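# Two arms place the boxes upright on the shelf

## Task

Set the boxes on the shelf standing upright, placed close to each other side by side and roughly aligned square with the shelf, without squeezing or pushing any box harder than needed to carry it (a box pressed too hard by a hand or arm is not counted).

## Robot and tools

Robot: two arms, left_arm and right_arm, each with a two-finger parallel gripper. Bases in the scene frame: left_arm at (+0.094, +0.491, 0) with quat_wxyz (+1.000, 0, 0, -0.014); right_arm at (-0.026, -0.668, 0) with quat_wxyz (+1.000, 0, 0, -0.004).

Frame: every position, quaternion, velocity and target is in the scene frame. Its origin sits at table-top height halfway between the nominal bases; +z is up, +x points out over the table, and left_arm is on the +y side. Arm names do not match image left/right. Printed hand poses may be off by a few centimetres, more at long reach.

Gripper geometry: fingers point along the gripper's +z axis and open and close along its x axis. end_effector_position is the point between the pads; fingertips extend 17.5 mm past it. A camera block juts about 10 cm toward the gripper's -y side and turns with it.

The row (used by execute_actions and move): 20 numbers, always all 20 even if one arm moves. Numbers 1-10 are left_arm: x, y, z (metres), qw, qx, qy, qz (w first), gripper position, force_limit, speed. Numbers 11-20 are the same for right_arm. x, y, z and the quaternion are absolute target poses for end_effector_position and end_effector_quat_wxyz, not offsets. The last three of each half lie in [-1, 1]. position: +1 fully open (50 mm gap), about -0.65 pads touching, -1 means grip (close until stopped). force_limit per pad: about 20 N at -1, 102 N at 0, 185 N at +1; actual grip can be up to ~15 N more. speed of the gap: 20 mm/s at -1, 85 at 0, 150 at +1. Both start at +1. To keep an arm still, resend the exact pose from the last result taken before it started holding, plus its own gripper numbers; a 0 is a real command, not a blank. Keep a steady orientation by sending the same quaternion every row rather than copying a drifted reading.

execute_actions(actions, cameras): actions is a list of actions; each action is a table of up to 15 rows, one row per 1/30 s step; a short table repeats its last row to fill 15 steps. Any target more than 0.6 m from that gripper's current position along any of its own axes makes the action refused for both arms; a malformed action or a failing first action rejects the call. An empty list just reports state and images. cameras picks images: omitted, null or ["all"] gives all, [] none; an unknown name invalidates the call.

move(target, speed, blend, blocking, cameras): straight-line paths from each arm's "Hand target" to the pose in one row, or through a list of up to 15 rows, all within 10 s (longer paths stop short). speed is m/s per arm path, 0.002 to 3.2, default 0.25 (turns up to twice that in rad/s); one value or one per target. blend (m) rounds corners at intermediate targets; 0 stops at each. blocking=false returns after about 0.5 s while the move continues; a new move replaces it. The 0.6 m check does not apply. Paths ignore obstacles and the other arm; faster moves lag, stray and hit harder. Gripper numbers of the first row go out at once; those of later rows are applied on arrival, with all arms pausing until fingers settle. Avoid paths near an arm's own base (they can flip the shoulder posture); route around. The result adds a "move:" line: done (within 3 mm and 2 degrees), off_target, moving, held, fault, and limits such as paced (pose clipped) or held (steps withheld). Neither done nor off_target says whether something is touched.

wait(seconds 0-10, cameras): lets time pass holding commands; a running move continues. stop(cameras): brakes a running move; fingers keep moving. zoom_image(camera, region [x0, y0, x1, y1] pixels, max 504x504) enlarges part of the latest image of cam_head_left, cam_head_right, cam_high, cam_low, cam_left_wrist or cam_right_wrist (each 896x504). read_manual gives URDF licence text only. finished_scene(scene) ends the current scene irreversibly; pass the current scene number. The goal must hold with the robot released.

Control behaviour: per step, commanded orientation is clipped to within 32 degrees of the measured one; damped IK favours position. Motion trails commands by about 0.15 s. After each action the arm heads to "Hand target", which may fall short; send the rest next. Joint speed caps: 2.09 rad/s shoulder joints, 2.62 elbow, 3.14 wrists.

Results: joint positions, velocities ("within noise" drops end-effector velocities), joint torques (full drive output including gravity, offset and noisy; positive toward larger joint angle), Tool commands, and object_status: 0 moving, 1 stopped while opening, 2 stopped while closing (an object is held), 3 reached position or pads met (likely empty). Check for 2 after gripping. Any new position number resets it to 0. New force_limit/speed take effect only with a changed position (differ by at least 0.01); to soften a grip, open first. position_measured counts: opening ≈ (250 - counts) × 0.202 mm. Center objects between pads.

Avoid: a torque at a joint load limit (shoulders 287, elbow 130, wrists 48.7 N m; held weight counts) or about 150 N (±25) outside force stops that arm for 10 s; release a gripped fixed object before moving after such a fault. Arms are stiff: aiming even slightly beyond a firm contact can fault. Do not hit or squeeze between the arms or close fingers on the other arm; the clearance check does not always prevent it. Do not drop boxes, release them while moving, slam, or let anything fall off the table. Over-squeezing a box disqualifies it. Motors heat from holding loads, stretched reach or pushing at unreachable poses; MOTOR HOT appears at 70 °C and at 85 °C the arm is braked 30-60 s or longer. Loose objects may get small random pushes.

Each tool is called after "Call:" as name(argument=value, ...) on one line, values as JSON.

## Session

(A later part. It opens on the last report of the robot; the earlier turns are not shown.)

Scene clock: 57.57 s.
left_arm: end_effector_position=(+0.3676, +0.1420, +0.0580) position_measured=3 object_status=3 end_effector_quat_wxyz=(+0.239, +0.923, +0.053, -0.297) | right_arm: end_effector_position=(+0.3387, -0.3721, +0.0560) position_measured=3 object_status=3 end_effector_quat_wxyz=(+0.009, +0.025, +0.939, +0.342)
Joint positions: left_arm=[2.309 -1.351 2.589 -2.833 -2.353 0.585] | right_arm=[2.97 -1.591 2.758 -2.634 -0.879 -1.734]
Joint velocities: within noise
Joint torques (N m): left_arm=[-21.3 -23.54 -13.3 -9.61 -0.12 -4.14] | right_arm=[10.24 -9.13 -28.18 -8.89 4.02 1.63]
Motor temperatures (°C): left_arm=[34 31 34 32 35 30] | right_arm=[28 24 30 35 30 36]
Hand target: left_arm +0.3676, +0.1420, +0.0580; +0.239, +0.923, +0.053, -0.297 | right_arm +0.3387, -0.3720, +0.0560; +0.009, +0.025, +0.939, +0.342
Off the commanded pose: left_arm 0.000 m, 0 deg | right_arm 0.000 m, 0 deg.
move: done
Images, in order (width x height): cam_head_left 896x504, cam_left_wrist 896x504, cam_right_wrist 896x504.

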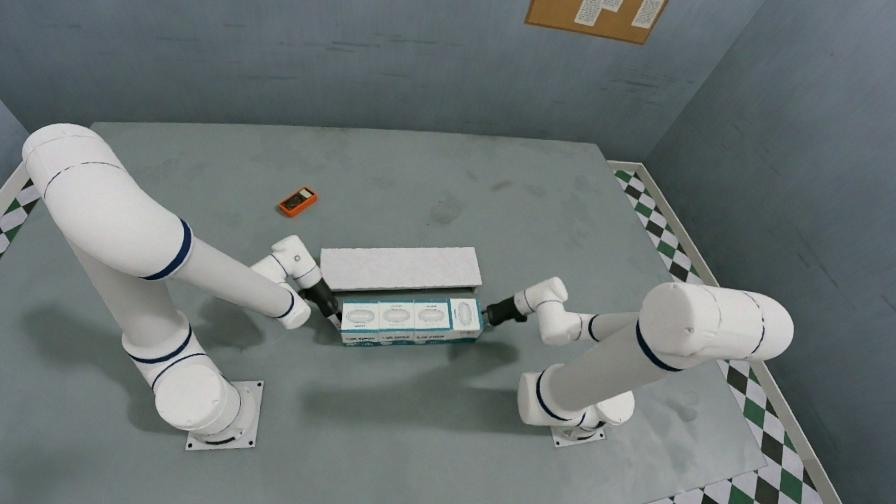

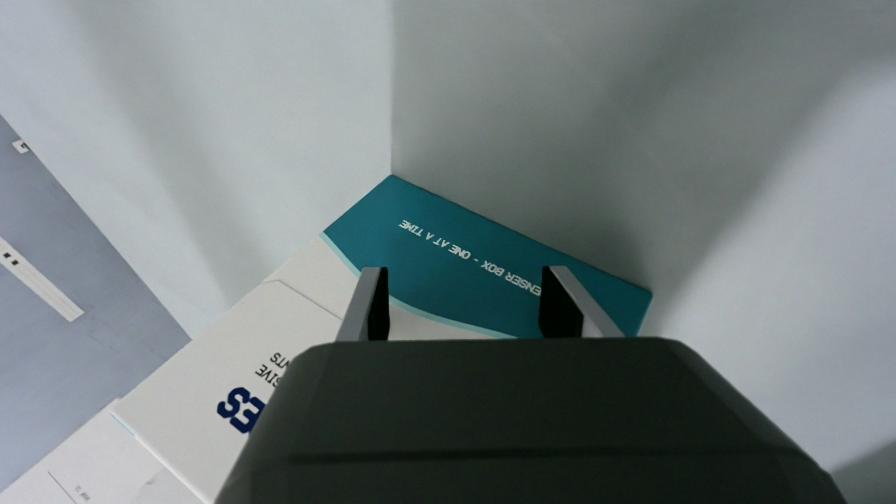

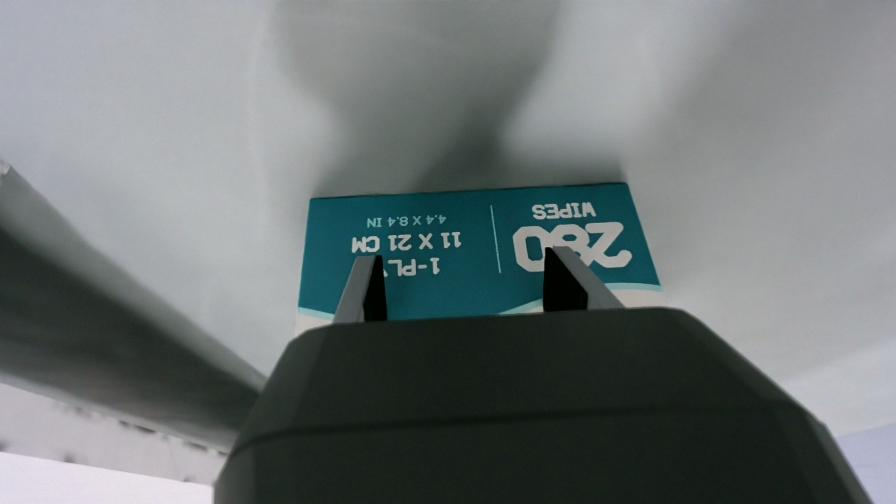

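Call:
move(target=[0.3676,0.142,0.058,0.2388,0.923,0.0529,-0.2971,1,-1,0,0.3388,-0.370,0.056,0.0093,0.0254,0.9394,0.3419,1,-1,0], speed=0.01, cameras=["cam_right_wrist","cam_left_wrist","cam_head_left"])

Call:
zoom_image(camera="cam_head_left", region=[320, 280, 500, 370])

Call:
move(target=[0.3676,0.142,0.058,0.2388,0.923,0.0529,-0.2971,1,-1,0,0.3388,-0.369,0.056,0.0093,0.0254,0.9394,0.3419,1,-1,0], speed=0.01, cameras=["cam_right_wrist","cam_left_wrist","cam_head_left"])

Call:
zoom_image(camera="cam_head_left", region=[320, 280, 500, 370])

Scene clock: 65.87 s.
left_arm: end_effector_position=(+0.3676, +0.1420, +0.0580) position_measured=3 object_status=3 end_effector_quat_wxyz=(+0.239, +0.923, +0.053, -0.297) | right_arm: end_effector_position=(+0.3388, -0.3701, +0.0560) position_measured=3 object_status=3 end_effector_quat_wxyz=(+0.009, +0.025, +0.939, +0.342) end_effector_velocity=(+0.000, +0.002, +0.000) end_effector_angular_velocity=(+0.000, +0.001, +0.002)
Joint positions: left_arm=[2.309 -1.351 2.589 -2.833 -2.353 0.585] | right_arm=[2.976 -1.587 2.758 -2.642 -0.879 -1.726]
Joint velocities: left_arm=[within noise] | right_arm=[0.005 0.003 -0.001 -0.004 0 0.003]
Joint torques (N m): left_arm=[-19.66 -22.7 -13.83 -8.93 -0.22 -4.19] | right_arm=[11.16 -12.08 -27.68 -8.39 4.46 1.82]
Motor temperatures (°C): left_arm=[34 31 34 32 35 30] | right_arm=[28 24 30 35 30 36]
Hand target: left_arm +0.3676, +0.1420, +0.0580; +0.239, +0.923, +0.053, -0.297 | right_arm +0.3388, -0.3700, +0.0560; +0.009, +0.025, +0.939, +0.342
Off the commanded pose: left_arm 0.000 m, 0 deg | right_arm 0.000 m, 0 deg.
move: done
Images, in order (width x height): cam_head_left 896x504, cam_left_wrist 896x504, cam_right_wrist 896x504.

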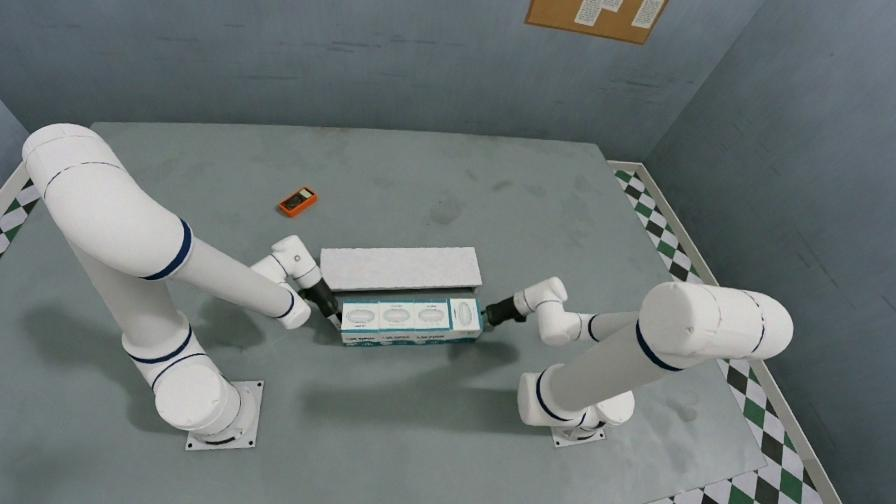

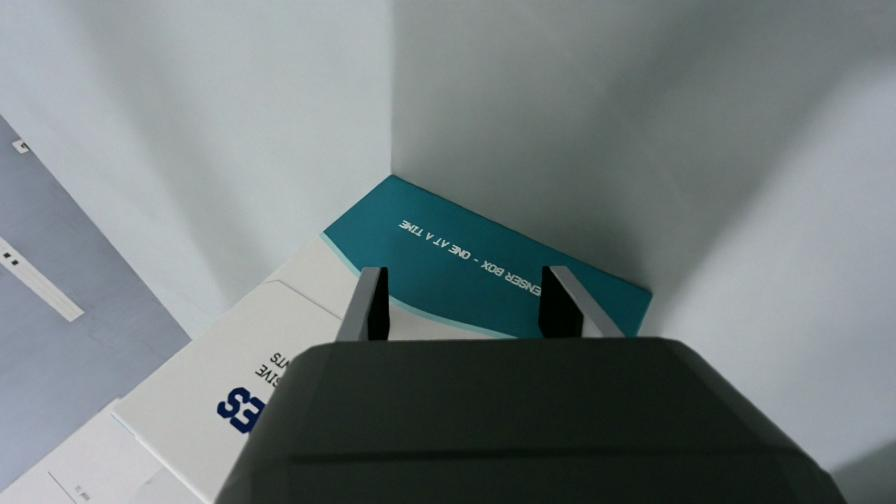

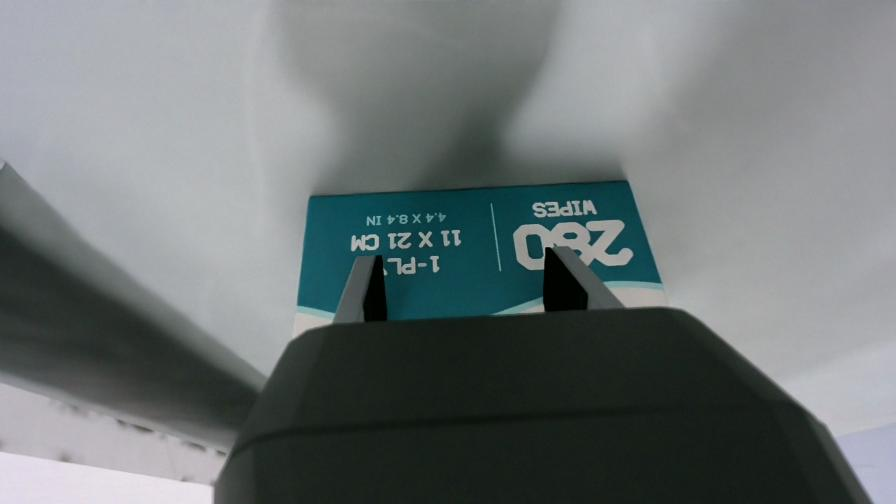

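Scaled by 2.800 from the camera's 896x504 image, which has a finer 1280x720 frame.

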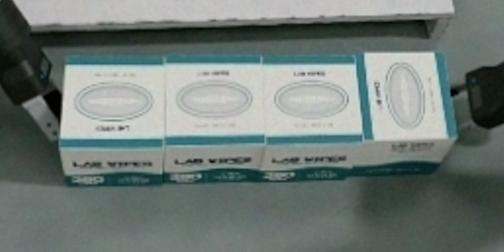

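Scene clock: 66.57 s.
left_arm: end_effector_position=(+0.3676, +0.1420, +0.0580) position_measured=3 object_status=3 end_effector_quat_wxyz=(+0.239, +0.923, +0.053, -0.297) | right_arm: end_effector_position=(+0.3388, -0.3690, +0.0560) position_measured=3 object_status=3 end_effector_quat_wxyz=(+0.009, +0.025, +0.939, +0.342)
Joint positions: left_arm=[2.309 -1.351 2.589 -2.833 -2.353 0.585] | right_arm=[2.979 -1.585 2.757 -2.646 -0.878 -1.722]
Joint velocities: within noise
Joint torques (N m): left_arm=[-18.69 -23.61 -13.29 -9.08 -0.06 -4.39] | right_arm=[9.41 -10.12 -26.88 -7.98 4.7 1.05]
Motor temperatures (°C): left_arm=[34 31 34 32 35 30] | right_arm=[28 24 30 35 30 36]
Hand target: left_arm +0.3676, +0.1420, +0.0580; +0.239, +0.923, +0.053, -0.297 | right_arm +0.3388, -0.3690, +0.0560; +0.009, +0.025, +0.939, +0.342
Off the commanded pose: left_arm 0.000 m, 0 deg | right_arm 0.000 m, 0 deg.
move: done
Images, in order (width x height): cam_head_left 896x504, cam_left_wrist 896x504, cam_right_wrist 896x504.

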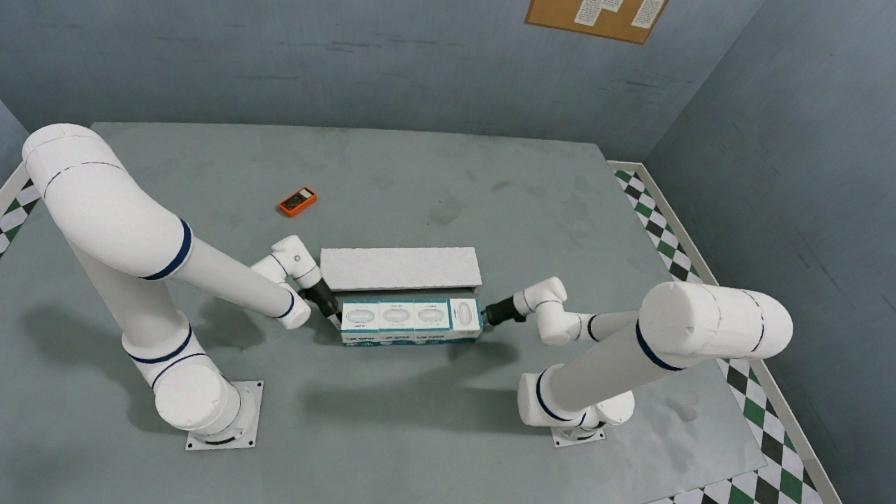

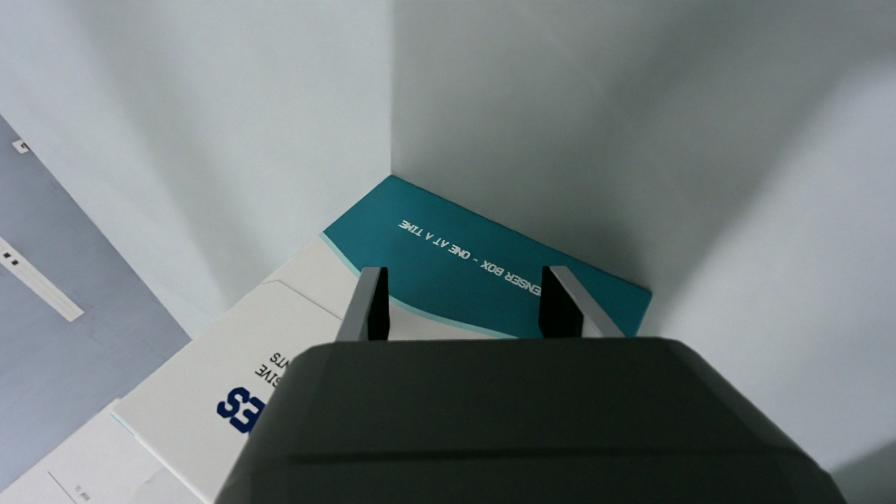

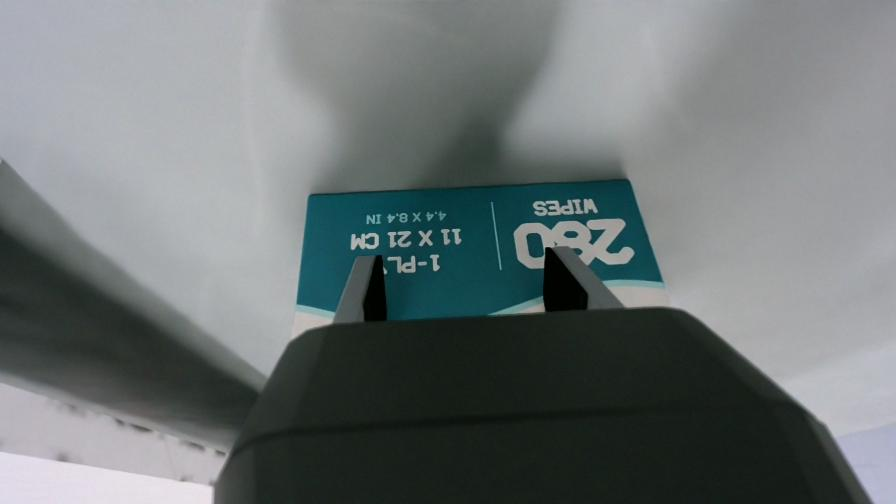

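Scaled by 2.800 from the camera's 896x504 image, which has a finer 1280x720 frame.

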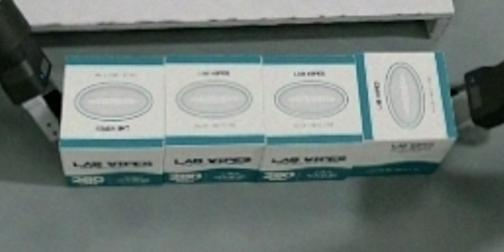

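Call:
move(target=[0.3676,0.142,0.058,0.2388,0.923,0.0529,-0.2971,1,-1,0,0.3389,-0.3675,0.056,0.0093,0.0254,0.9394,0.3419,1,-1,0], speed=0.01, cameras=["cam_right_wrist","cam_left_wrist"])

Call:
move(target=[0.3676,0.142,0.058,0.2388,0.923,0.0529,-0.2971,1,-1,0,0.339,-0.366,0.056,0.0093,0.0254,0.9394,0.3419,1,-1,0], speed=0.01, cameras=["cam_right_wrist","cam_left_wrist"])

Scene clock: 72.30 s.
left_arm: end_effector_position=(+0.3676, +0.1420, +0.0580) position_measured=3 object_status=3 end_effector_quat_wxyz=(+0.239, +0.923, +0.053, -0.297) | right_arm: end_effector_position=(+0.3389, -0.3676, +0.0560) position_measured=3 object_status=3 end_effector_quat_wxyz=(+0.009, +0.025, +0.939, +0.342)
Joint positions: left_arm=[2.309 -1.351 2.589 -2.833 -2.353 0.585] | right_arm=[2.984 -1.583 2.757 -2.652 -0.878 -1.716]
Joint velocities: within noise
Joint torques (N m): left_arm=[-18.07 -25.03 -13.82 -8.77 0.28 -4.45] | right_arm=[5.34 -9.88 -25.94 -7.68 4.75 1.35]
Motor temperatures (°C): left_arm=[34 31 34 32 35 30] | right_arm=[28 24 30 35 30 36]
Hand target: left_arm +0.3676, +0.1420, +0.0580; +0.239, +0.923, +0.053, -0.297 | right_arm +0.3389, -0.3675, +0.0560; +0.009, +0.025, +0.939, +0.342
Off the commanded pose: left_arm 0.000 m, 0 deg | right_arm 0.000 m, 0 deg.
move: done
Images, in order (width x height): cam_left_wrist 896x504, cam_right_wrist 896x504.

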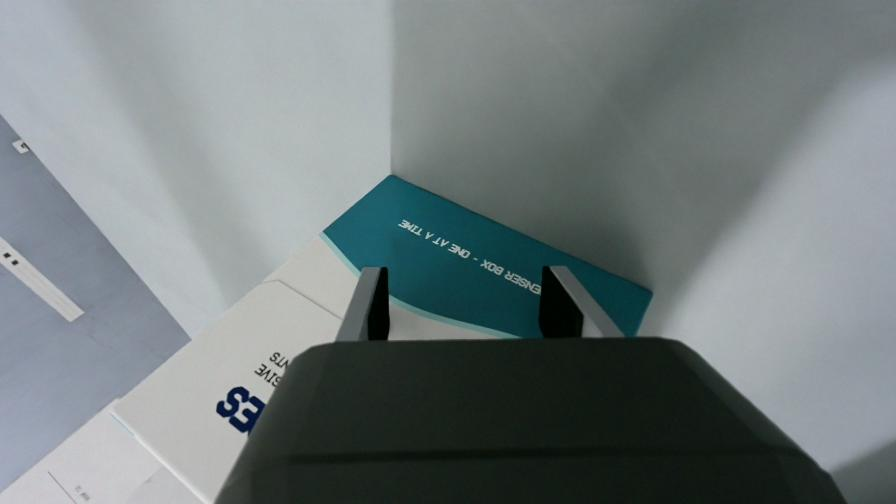

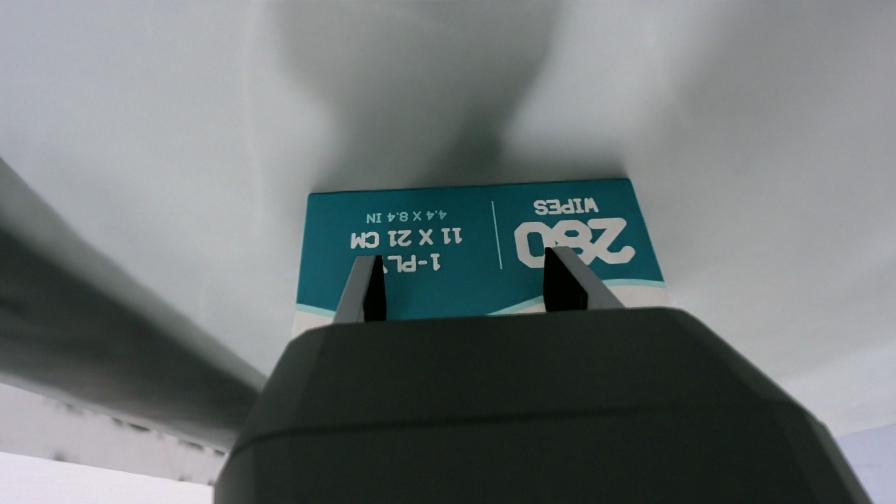

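Scene clock: 73.00 s.
left_arm: end_effector_position=(+0.3676, +0.1420, +0.0580) position_measured=3 object_status=3 end_effector_quat_wxyz=(+0.239, +0.923, +0.053, -0.297) | right_arm: end_effector_position=(+0.3390, -0.3661, +0.0560) position_measured=3 object_status=3 end_effector_quat_wxyz=(+0.009, +0.025, +0.939, +0.342)
Joint positions: left_arm=[2.309 -1.351 2.589 -2.833 -2.353 0.585] | right_arm=[2.988 -1.58 2.756 -2.658 -0.877 -1.71]
Joint velocities: within noise
Joint torques (N m): left_arm=[-18.72 -23.98 -13.15 -8.23 -0.2 -4.34] | right_arm=[11.09 -12.87 -26.92 -7.87 4.8 2.02]
Motor temperatures (°C): left_arm=[34 31 34 32 35 30] | right_arm=[28 24 30 35 30 36]
Hand target: left_arm +0.3676, +0.1420, +0.0580; +0.239, +0.923, +0.053, -0.297 | right_arm +0.3390, -0.3660, +0.0560; +0.009, +0.025, +0.939, +0.342
Off the commanded pose: left_arm 0.000 m, 0 deg | right_arm 0.000 m, 0 deg.
move: done
Images, in order (width x height): cam_left_wrist 896x504, cam_right_wrist 896x504.

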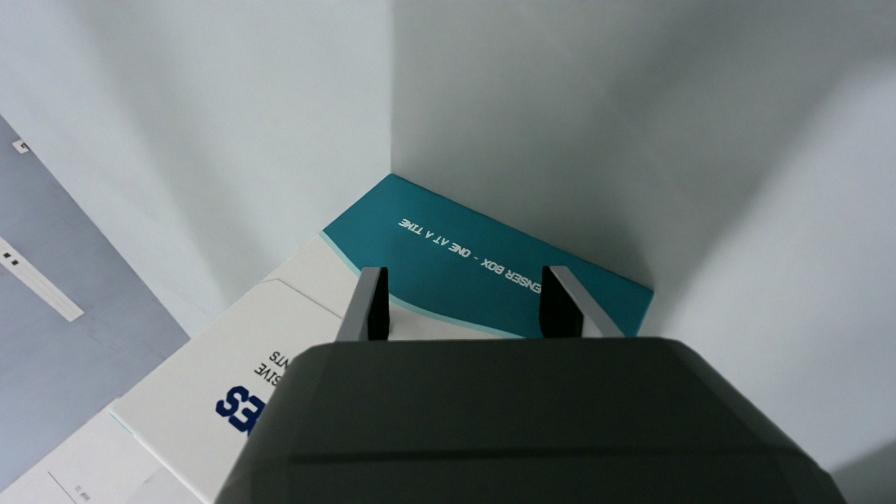

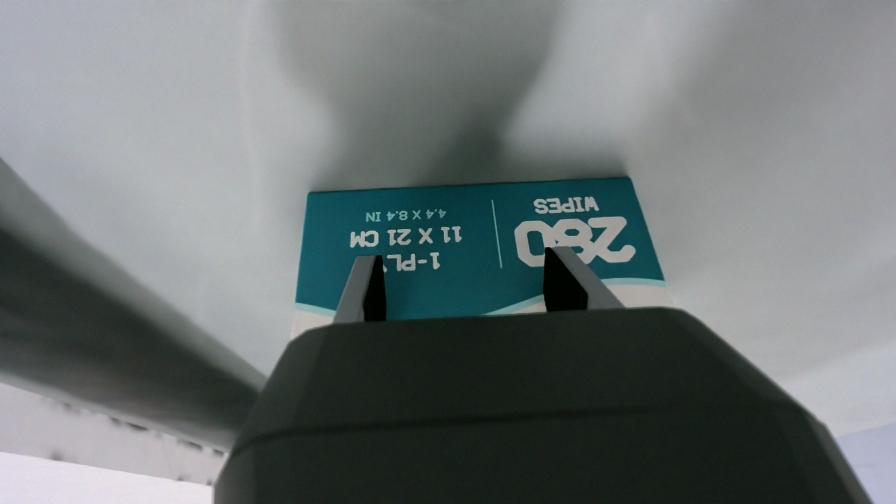

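Call:
move(target=[[0.3676,0.142,0.058,0.2388,0.923,0.0529,-0.2971,1,-1,0,0.3391,-0.364,0.056,0.0093,0.0254,0.9394,0.3419,1,-1,0],[0.3676,0.142,0.064,0.2388,0.923,0.0529,-0.2971,1,-1,0,0.3391,-0.364,0.062,0.0093,0.0254,0.9394,0.3419,1,-1,0]], speed=0.01, cameras=["cam_right_wrist","cam_left_wrist"])

Scene clock: 79.57 s.
left_arm: end_effector_position=(+0.3676, +0.1420, +0.0639) position_measured=3 object_status=3 end_effector_quat_wxyz=(+0.239, +0.923, +0.053, -0.297) | right_arm: end_effector_position=(+0.3391, -0.3640, +0.0619) position_measured=3 object_status=3 end_effector_quat_wxyz=(+0.009, +0.025, +0.939, +0.342)
Joint positions: left_arm=[2.309 -1.369 2.587 -2.814 -2.353 0.585] | right_arm=[2.995 -1.599 2.751 -2.638 -0.877 -1.702]
Joint velocities: within noise
Joint torques (N m): left_arm=[-19.29 -37.56 -25.96 -2.75 -2.17 -3.06] | right_arm=[4.21 -39.63 -28.74 -2.06 5.43 -0.09]
Motor temperatures (°C): left_arm=[34 31 34 32 35 30] | right_arm=[28 24 30 35 30 36]
Hand target: left_arm +0.3676, +0.1420, +0.0640; +0.239, +0.923, +0.053, -0.297 | right_arm +0.3391, -0.3640, +0.0620; +0.009, +0.025, +0.939, +0.342
Off the commanded pose: left_arm 0.000 m, 0 deg | right_arm 0.000 m, 0 deg.
move: done
Images, in order (width x height): cam_left_wrist 896x504, cam_right_wrist 896x504.

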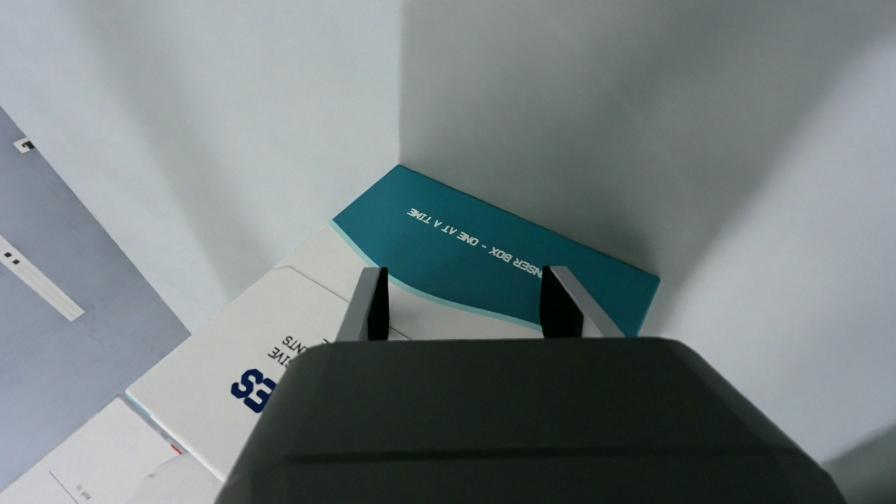

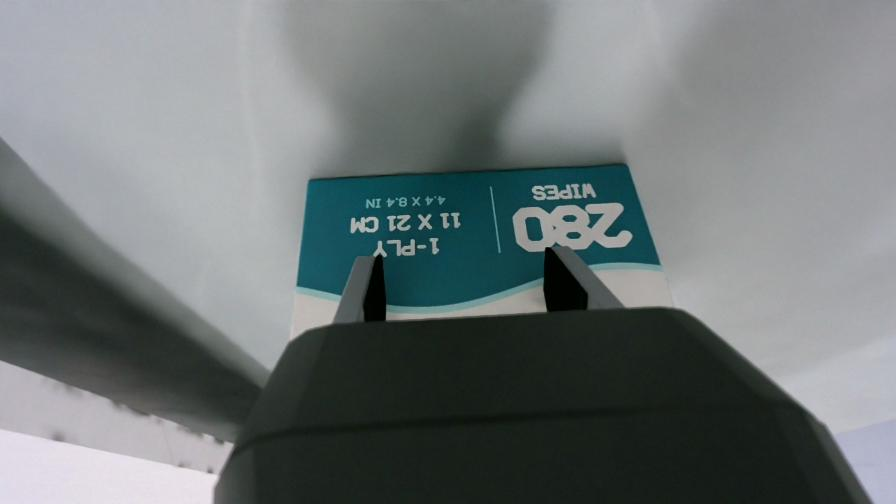

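Call:
move(target=[[0.3676,0.142,0.058,0.2388,0.923,0.0529,-0.2971,1,-1,0,0.3391,-0.364,0.056,0.0093,0.0254,0.9394,0.3419,1,-1,0],[0.3676,0.142,0.058,0.2388,0.923,0.0529,-0.2971,1,-1,0,0.3392,-0.3625,0.056,0.0093,0.0254,0.9394,0.3419,1,-1,0],[0.3676,0.142,0.064,0.2388,0.923,0.0529,-0.2971,1,-1,0,0.3392,-0.3625,0.062,0.0093,0.0254,0.9394,0.3419,1,-1,0]], speed=0.01, cameras=["cam_right_wrist","cam_left_wrist"])

Call:
move(target=[[0.3676,0.142,0.058,0.2388,0.923,0.0529,-0.2971,1,-1,0,0.3392,-0.3625,0.056,0.0093,0.0254,0.9394,0.3419,1,-1,0],[0.3676,0.142,0.058,0.2388,0.923,0.0529,-0.2971,1,-1,0,0.3392,-0.3612,0.056,0.0093,0.0254,0.9394,0.3419,1,-1,0],[0.3676,0.142,0.064,0.2388,0.923,0.0529,-0.2971,1,-1,0,0.3392,-0.3612,0.062,0.0093,0.0254,0.9394,0.3419,1,-1,0]], speed=0.01, cameras=["cam_right_wrist","cam_left_wrist"])

Scene clock: 91.53 s.
left_arm: end_effector_position=(+0.3676, +0.1420, +0.0639) position_measured=3 object_status=3 end_effector_quat_wxyz=(+0.239, +0.923, +0.053, -0.297) | right_arm: end_effector_position=(+0.3392, -0.3625, +0.0619) position_measured=3 object_status=3 end_effector_quat_wxyz=(+0.009, +0.025, +0.939, +0.342)
Joint positions: left_arm=[2.309 -1.369 2.587 -2.814 -2.353 0.585] | right_arm=[2.999 -1.597 2.75 -2.644 -0.877 -1.696]
Joint velocities: within noise
Joint torques (N m): left_arm=[-8.36 -38.42 -24.83 -2.69 -4.02 -3.58] | right_arm=[5.65 -43.56 -27 -1.81 5.87 -0.16]
Motor temperatures (°C): left_arm=[34 31 34 32 35 30] | right_arm=[28 24 30 35 30 36]
Hand target: left_arm +0.3676, +0.1420, +0.0640; +0.239, +0.923, +0.053, -0.297 | right_arm +0.3392, -0.3625, +0.0620; +0.009, +0.025, +0.939, +0.342
Off the commanded pose: left_arm 0.000 m, 0 deg | right_arm 0.000 m, 0 deg.
move: done
Images, in order (width x height): cam_left_wrist 896x504, cam_right_wrist 896x504.

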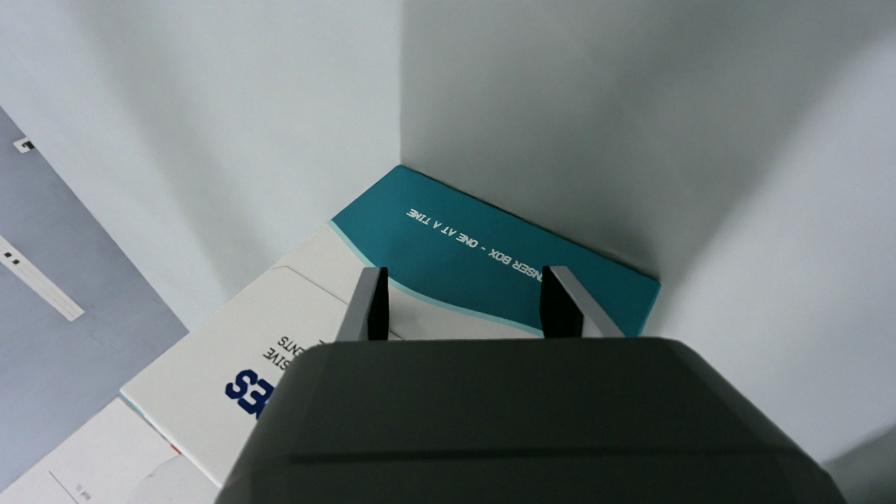

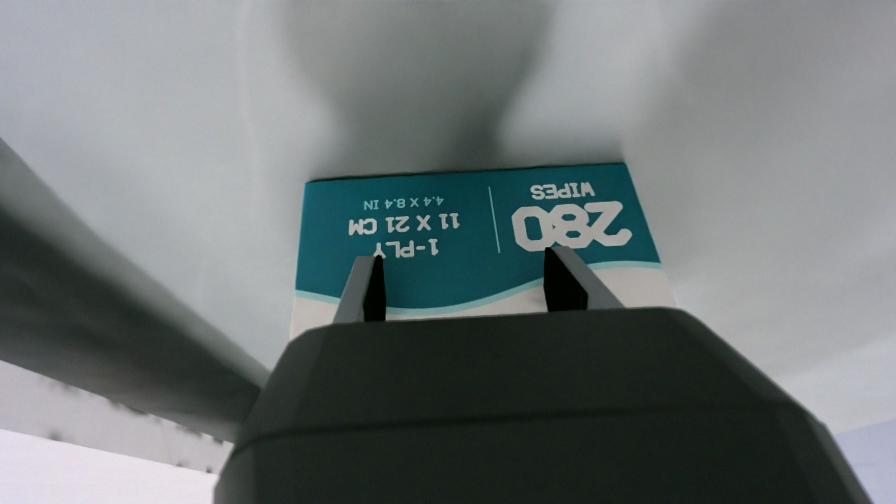

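Scene clock: 93.23 s.
left_arm: end_effector_position=(+0.3676, +0.1420, +0.0639) position_measured=3 object_status=3 end_effector_quat_wxyz=(+0.239, +0.923, +0.053, -0.297) | right_arm: end_effector_position=(+0.3392, -0.3612, +0.0619) position_measured=3 object_status=3 end_effector_quat_wxyz=(+0.009, +0.025, +0.939, +0.342)
Joint positions: left_arm=[2.309 -1.369 2.587 -2.814 -2.353 0.585] | right_arm=[3.003 -1.594 2.75 -2.649 -0.876 -1.691]
Joint velocities: within noise
Joint torques (N m): left_arm=[-4.05 -37.58 -25.81 -2.91 -4.29 0.28] | right_arm=[5.79 -40.71 -28.27 -3.1 6.21 0.01]
Motor temperatures (°C): left_arm=[34 31 34 32 35 30] | right_arm=[28 24 30 35 30 36]
Hand target: left_arm +0.3676, +0.1420, +0.0640; +0.239, +0.923, +0.053, -0.297 | right_arm +0.3392, -0.3612, +0.0620; +0.009, +0.025, +0.939, +0.342
Off the commanded pose: left_arm 0.000 m, 0 deg | right_arm 0.000 m, 0 deg.
move: done
Images, in order (width x height): cam_left_wrist 896x504, cam_right_wrist 896x504.

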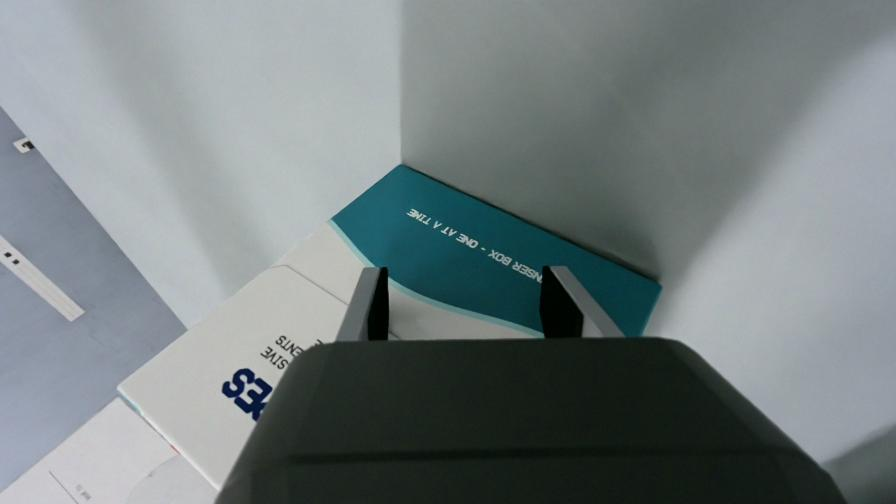

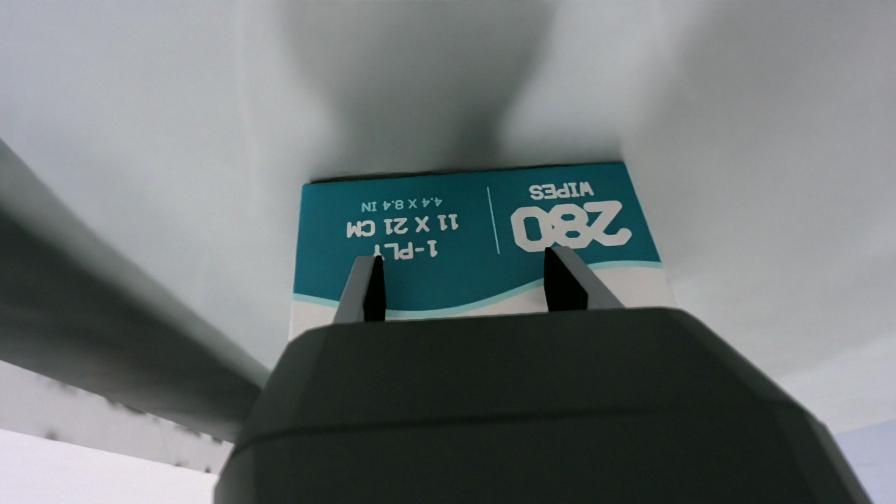

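Call:
move(target=[[0.3676,0.142,0.058,0.2388,0.923,0.0529,-0.2971,1,-1,0,0.3392,-0.3612,0.056,0.0093,0.0254,0.9394,0.3419,1,-1,0],[0.3676,0.142,0.058,0.2388,0.923,0.0529,-0.2971,1,-1,0,0.3393,-0.3602,0.056,0.0093,0.0254,0.9394,0.3419,1,-1,0],[0.3676,0.142,0.066,0.2388,0.923,0.0529,-0.2971,1,-1,0,0.3393,-0.3602,0.064,0.0093,0.0254,0.9394,0.3419,1,-1,0]], speed=0.01, cameras=["cam_right_wrist","cam_left_wrist","cam_head_left"])

Call:
zoom_image(camera="cam_head_left", region=[300, 270, 520, 370])

Scene clock: 107.90 s.
left_arm: end_effector_position=(+0.3676, +0.1420, +0.0659) position_measured=3 object_status=3 end_effector_quat_wxyz=(+0.239, +0.923, +0.053, -0.297) | right_arm: end_effector_position=(+0.3393, -0.3602, +0.0639) position_measured=3 object_status=3 end_effector_quat_wxyz=(+0.009, +0.025, +0.939, +0.342)
Joint positions: left_arm=[2.309 -1.374 2.586 -2.807 -2.353 0.585] | right_arm=[3.006 -1.6 2.748 -2.644 -0.876 -1.687]
Joint velocities: within noise
Joint torques (N m): left_arm=[-2.22 -37.73 -25.55 -3.4 -4.14 -3.52] | right_arm=[5.41 -40.65 -28.03 -2.41 6.39 -0.39]
Motor temperatures (°C): left_arm=[34 31 34 32 35 30] | right_arm=[28 24 30 35 30 36]
Hand target: left_arm +0.3676, +0.1420, +0.0660; +0.239, +0.923, +0.053, -0.297 | right_arm +0.3393, -0.3602, +0.0640; +0.009, +0.025, +0.939, +0.342
Off the commanded pose: left_arm 0.000 m, 0 deg | right_arm 0.000 m, 0 deg.
move: done
Images, in order (width x height): cam_head_left 896x504, cam_left_wrist 896x504, cam_right_wrist 896x504.

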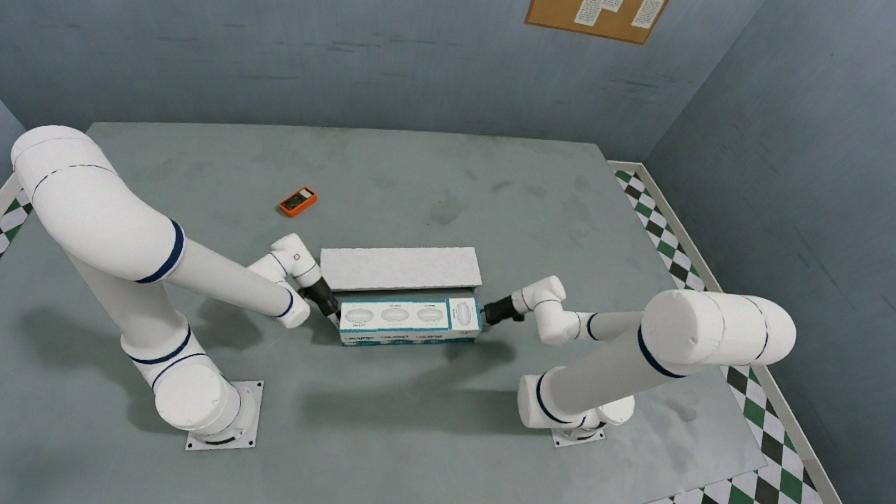

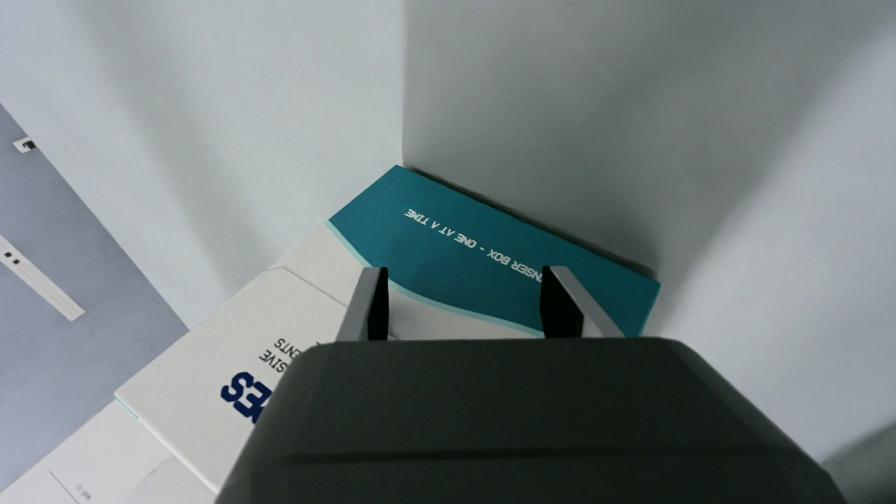

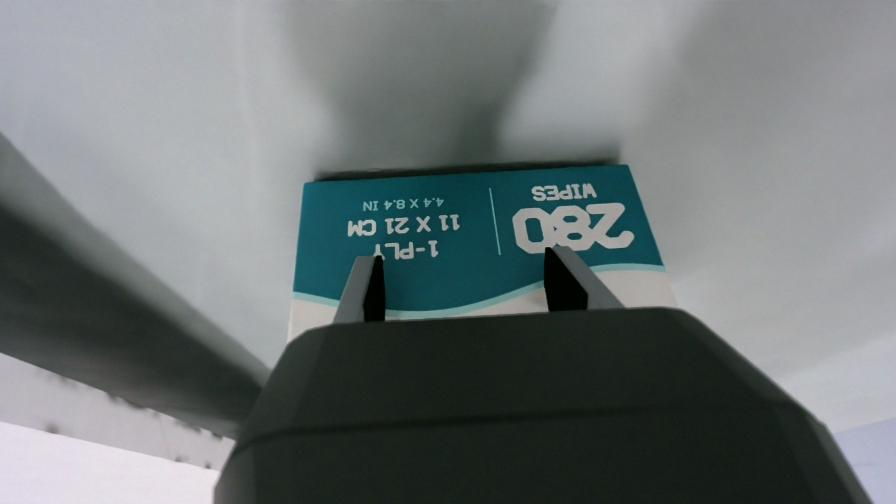

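Scaled by 2.291 from the camera's 896x504 image, which has a finer 1280x720 frame.

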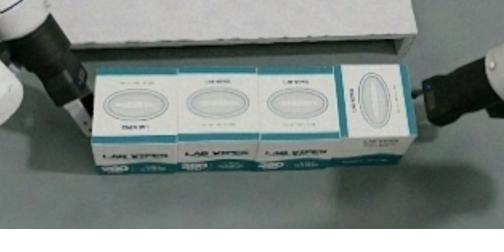

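Call:
move(target=[0.3676,0.142,0.076,0.2388,0.923,0.0529,-0.2971,1,-1,0,0.3393,-0.3599,0.074,0.0093,0.0254,0.9394,0.3419,1,-1,0], speed=0.01, cameras=["cam_right_wrist","cam_left_wrist","cam_low"])

Call:
zoom_image(camera="cam_low", region=[230, 190, 510, 300])

Scene clock: 113.57 s.
left_arm: end_effector_position=(+0.3676, +0.1420, +0.0759) position_measured=3 object_status=3 end_effector_quat_wxyz=(+0.239, +0.923, +0.053, -0.297) | right_arm: end_effector_position=(+0.3393, -0.3599, +0.0739) position_measured=3 object_status=3 end_effector_quat_wxyz=(+0.009, +0.025, +0.939, +0.342)
Joint positions: left_arm=[2.309 -1.403 2.583 -2.775 -2.353 0.585] | right_arm=[3.007 -1.637 2.74 -2.6 -0.876 -1.686]
Joint velocities: within noise
Joint torques (N m): left_arm=[-18.01 -39.34 -27.62 -3.19 -4.51 -2.75] | right_arm=[12.88 -33.94 -29.6 -2.2 6.58 1.45]
Motor temperatures (°C): left_arm=[34 31 34 32 35 30] | right_arm=[28 24 30 35 30 36]
Hand target: left_arm +0.3676, +0.1420, +0.0760; +0.239, +0.923, +0.053, -0.297 | right_arm +0.3393, -0.3599, +0.0740; +0.009, +0.025, +0.939, +0.342
Off the commanded pose: left_arm 0.000 m, 0 deg | right_arm 0.000 m, 0 deg.
move: done
Images, in order (width x height): cam_low 896x504, cam_left_wrist 896x504, cam_right_wrist 896x504.

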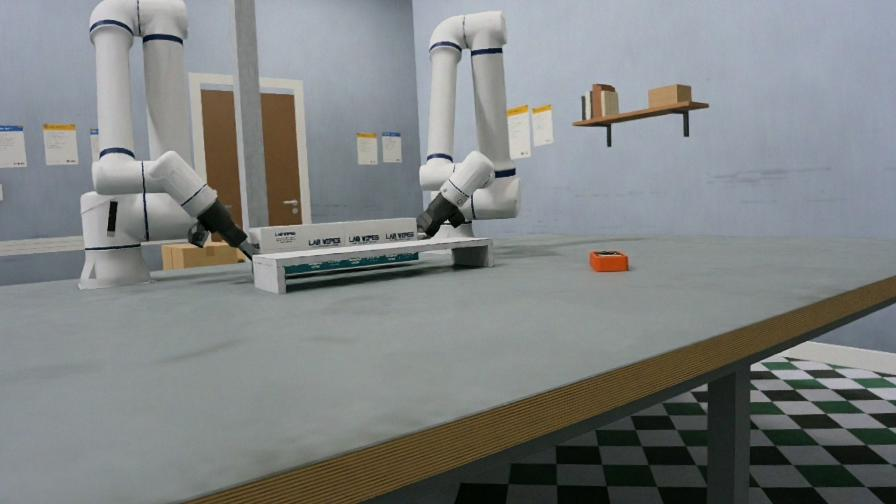

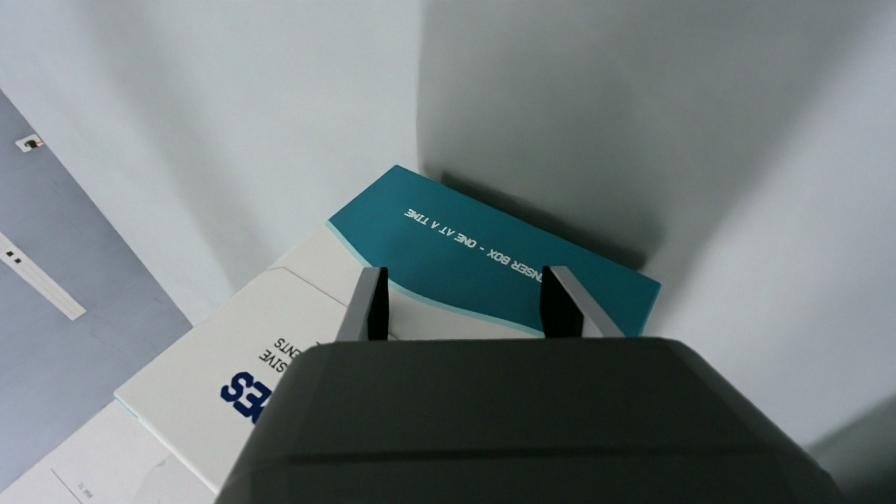

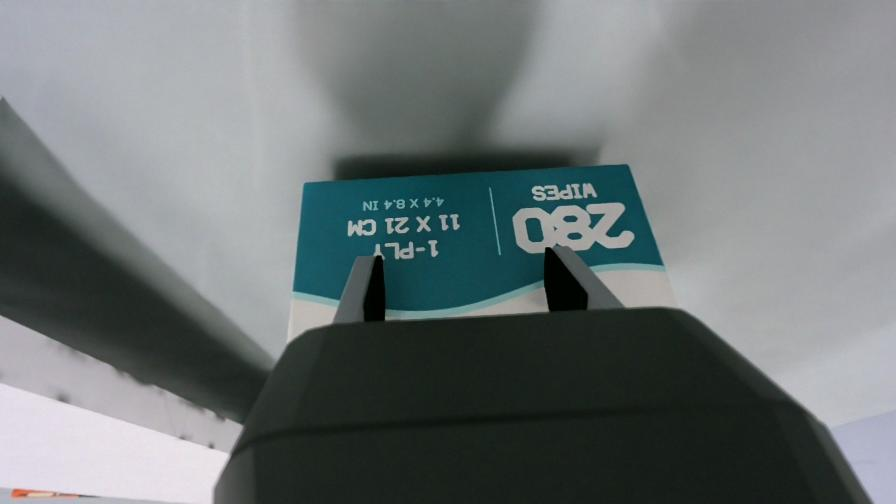

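Scaled by 1.800 from the camera's 896x504 image, which has a finer 1280x720 frame.

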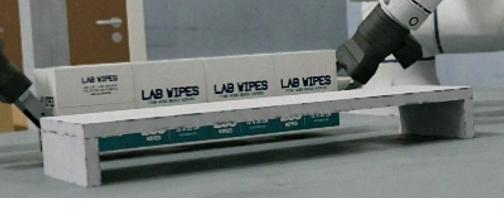

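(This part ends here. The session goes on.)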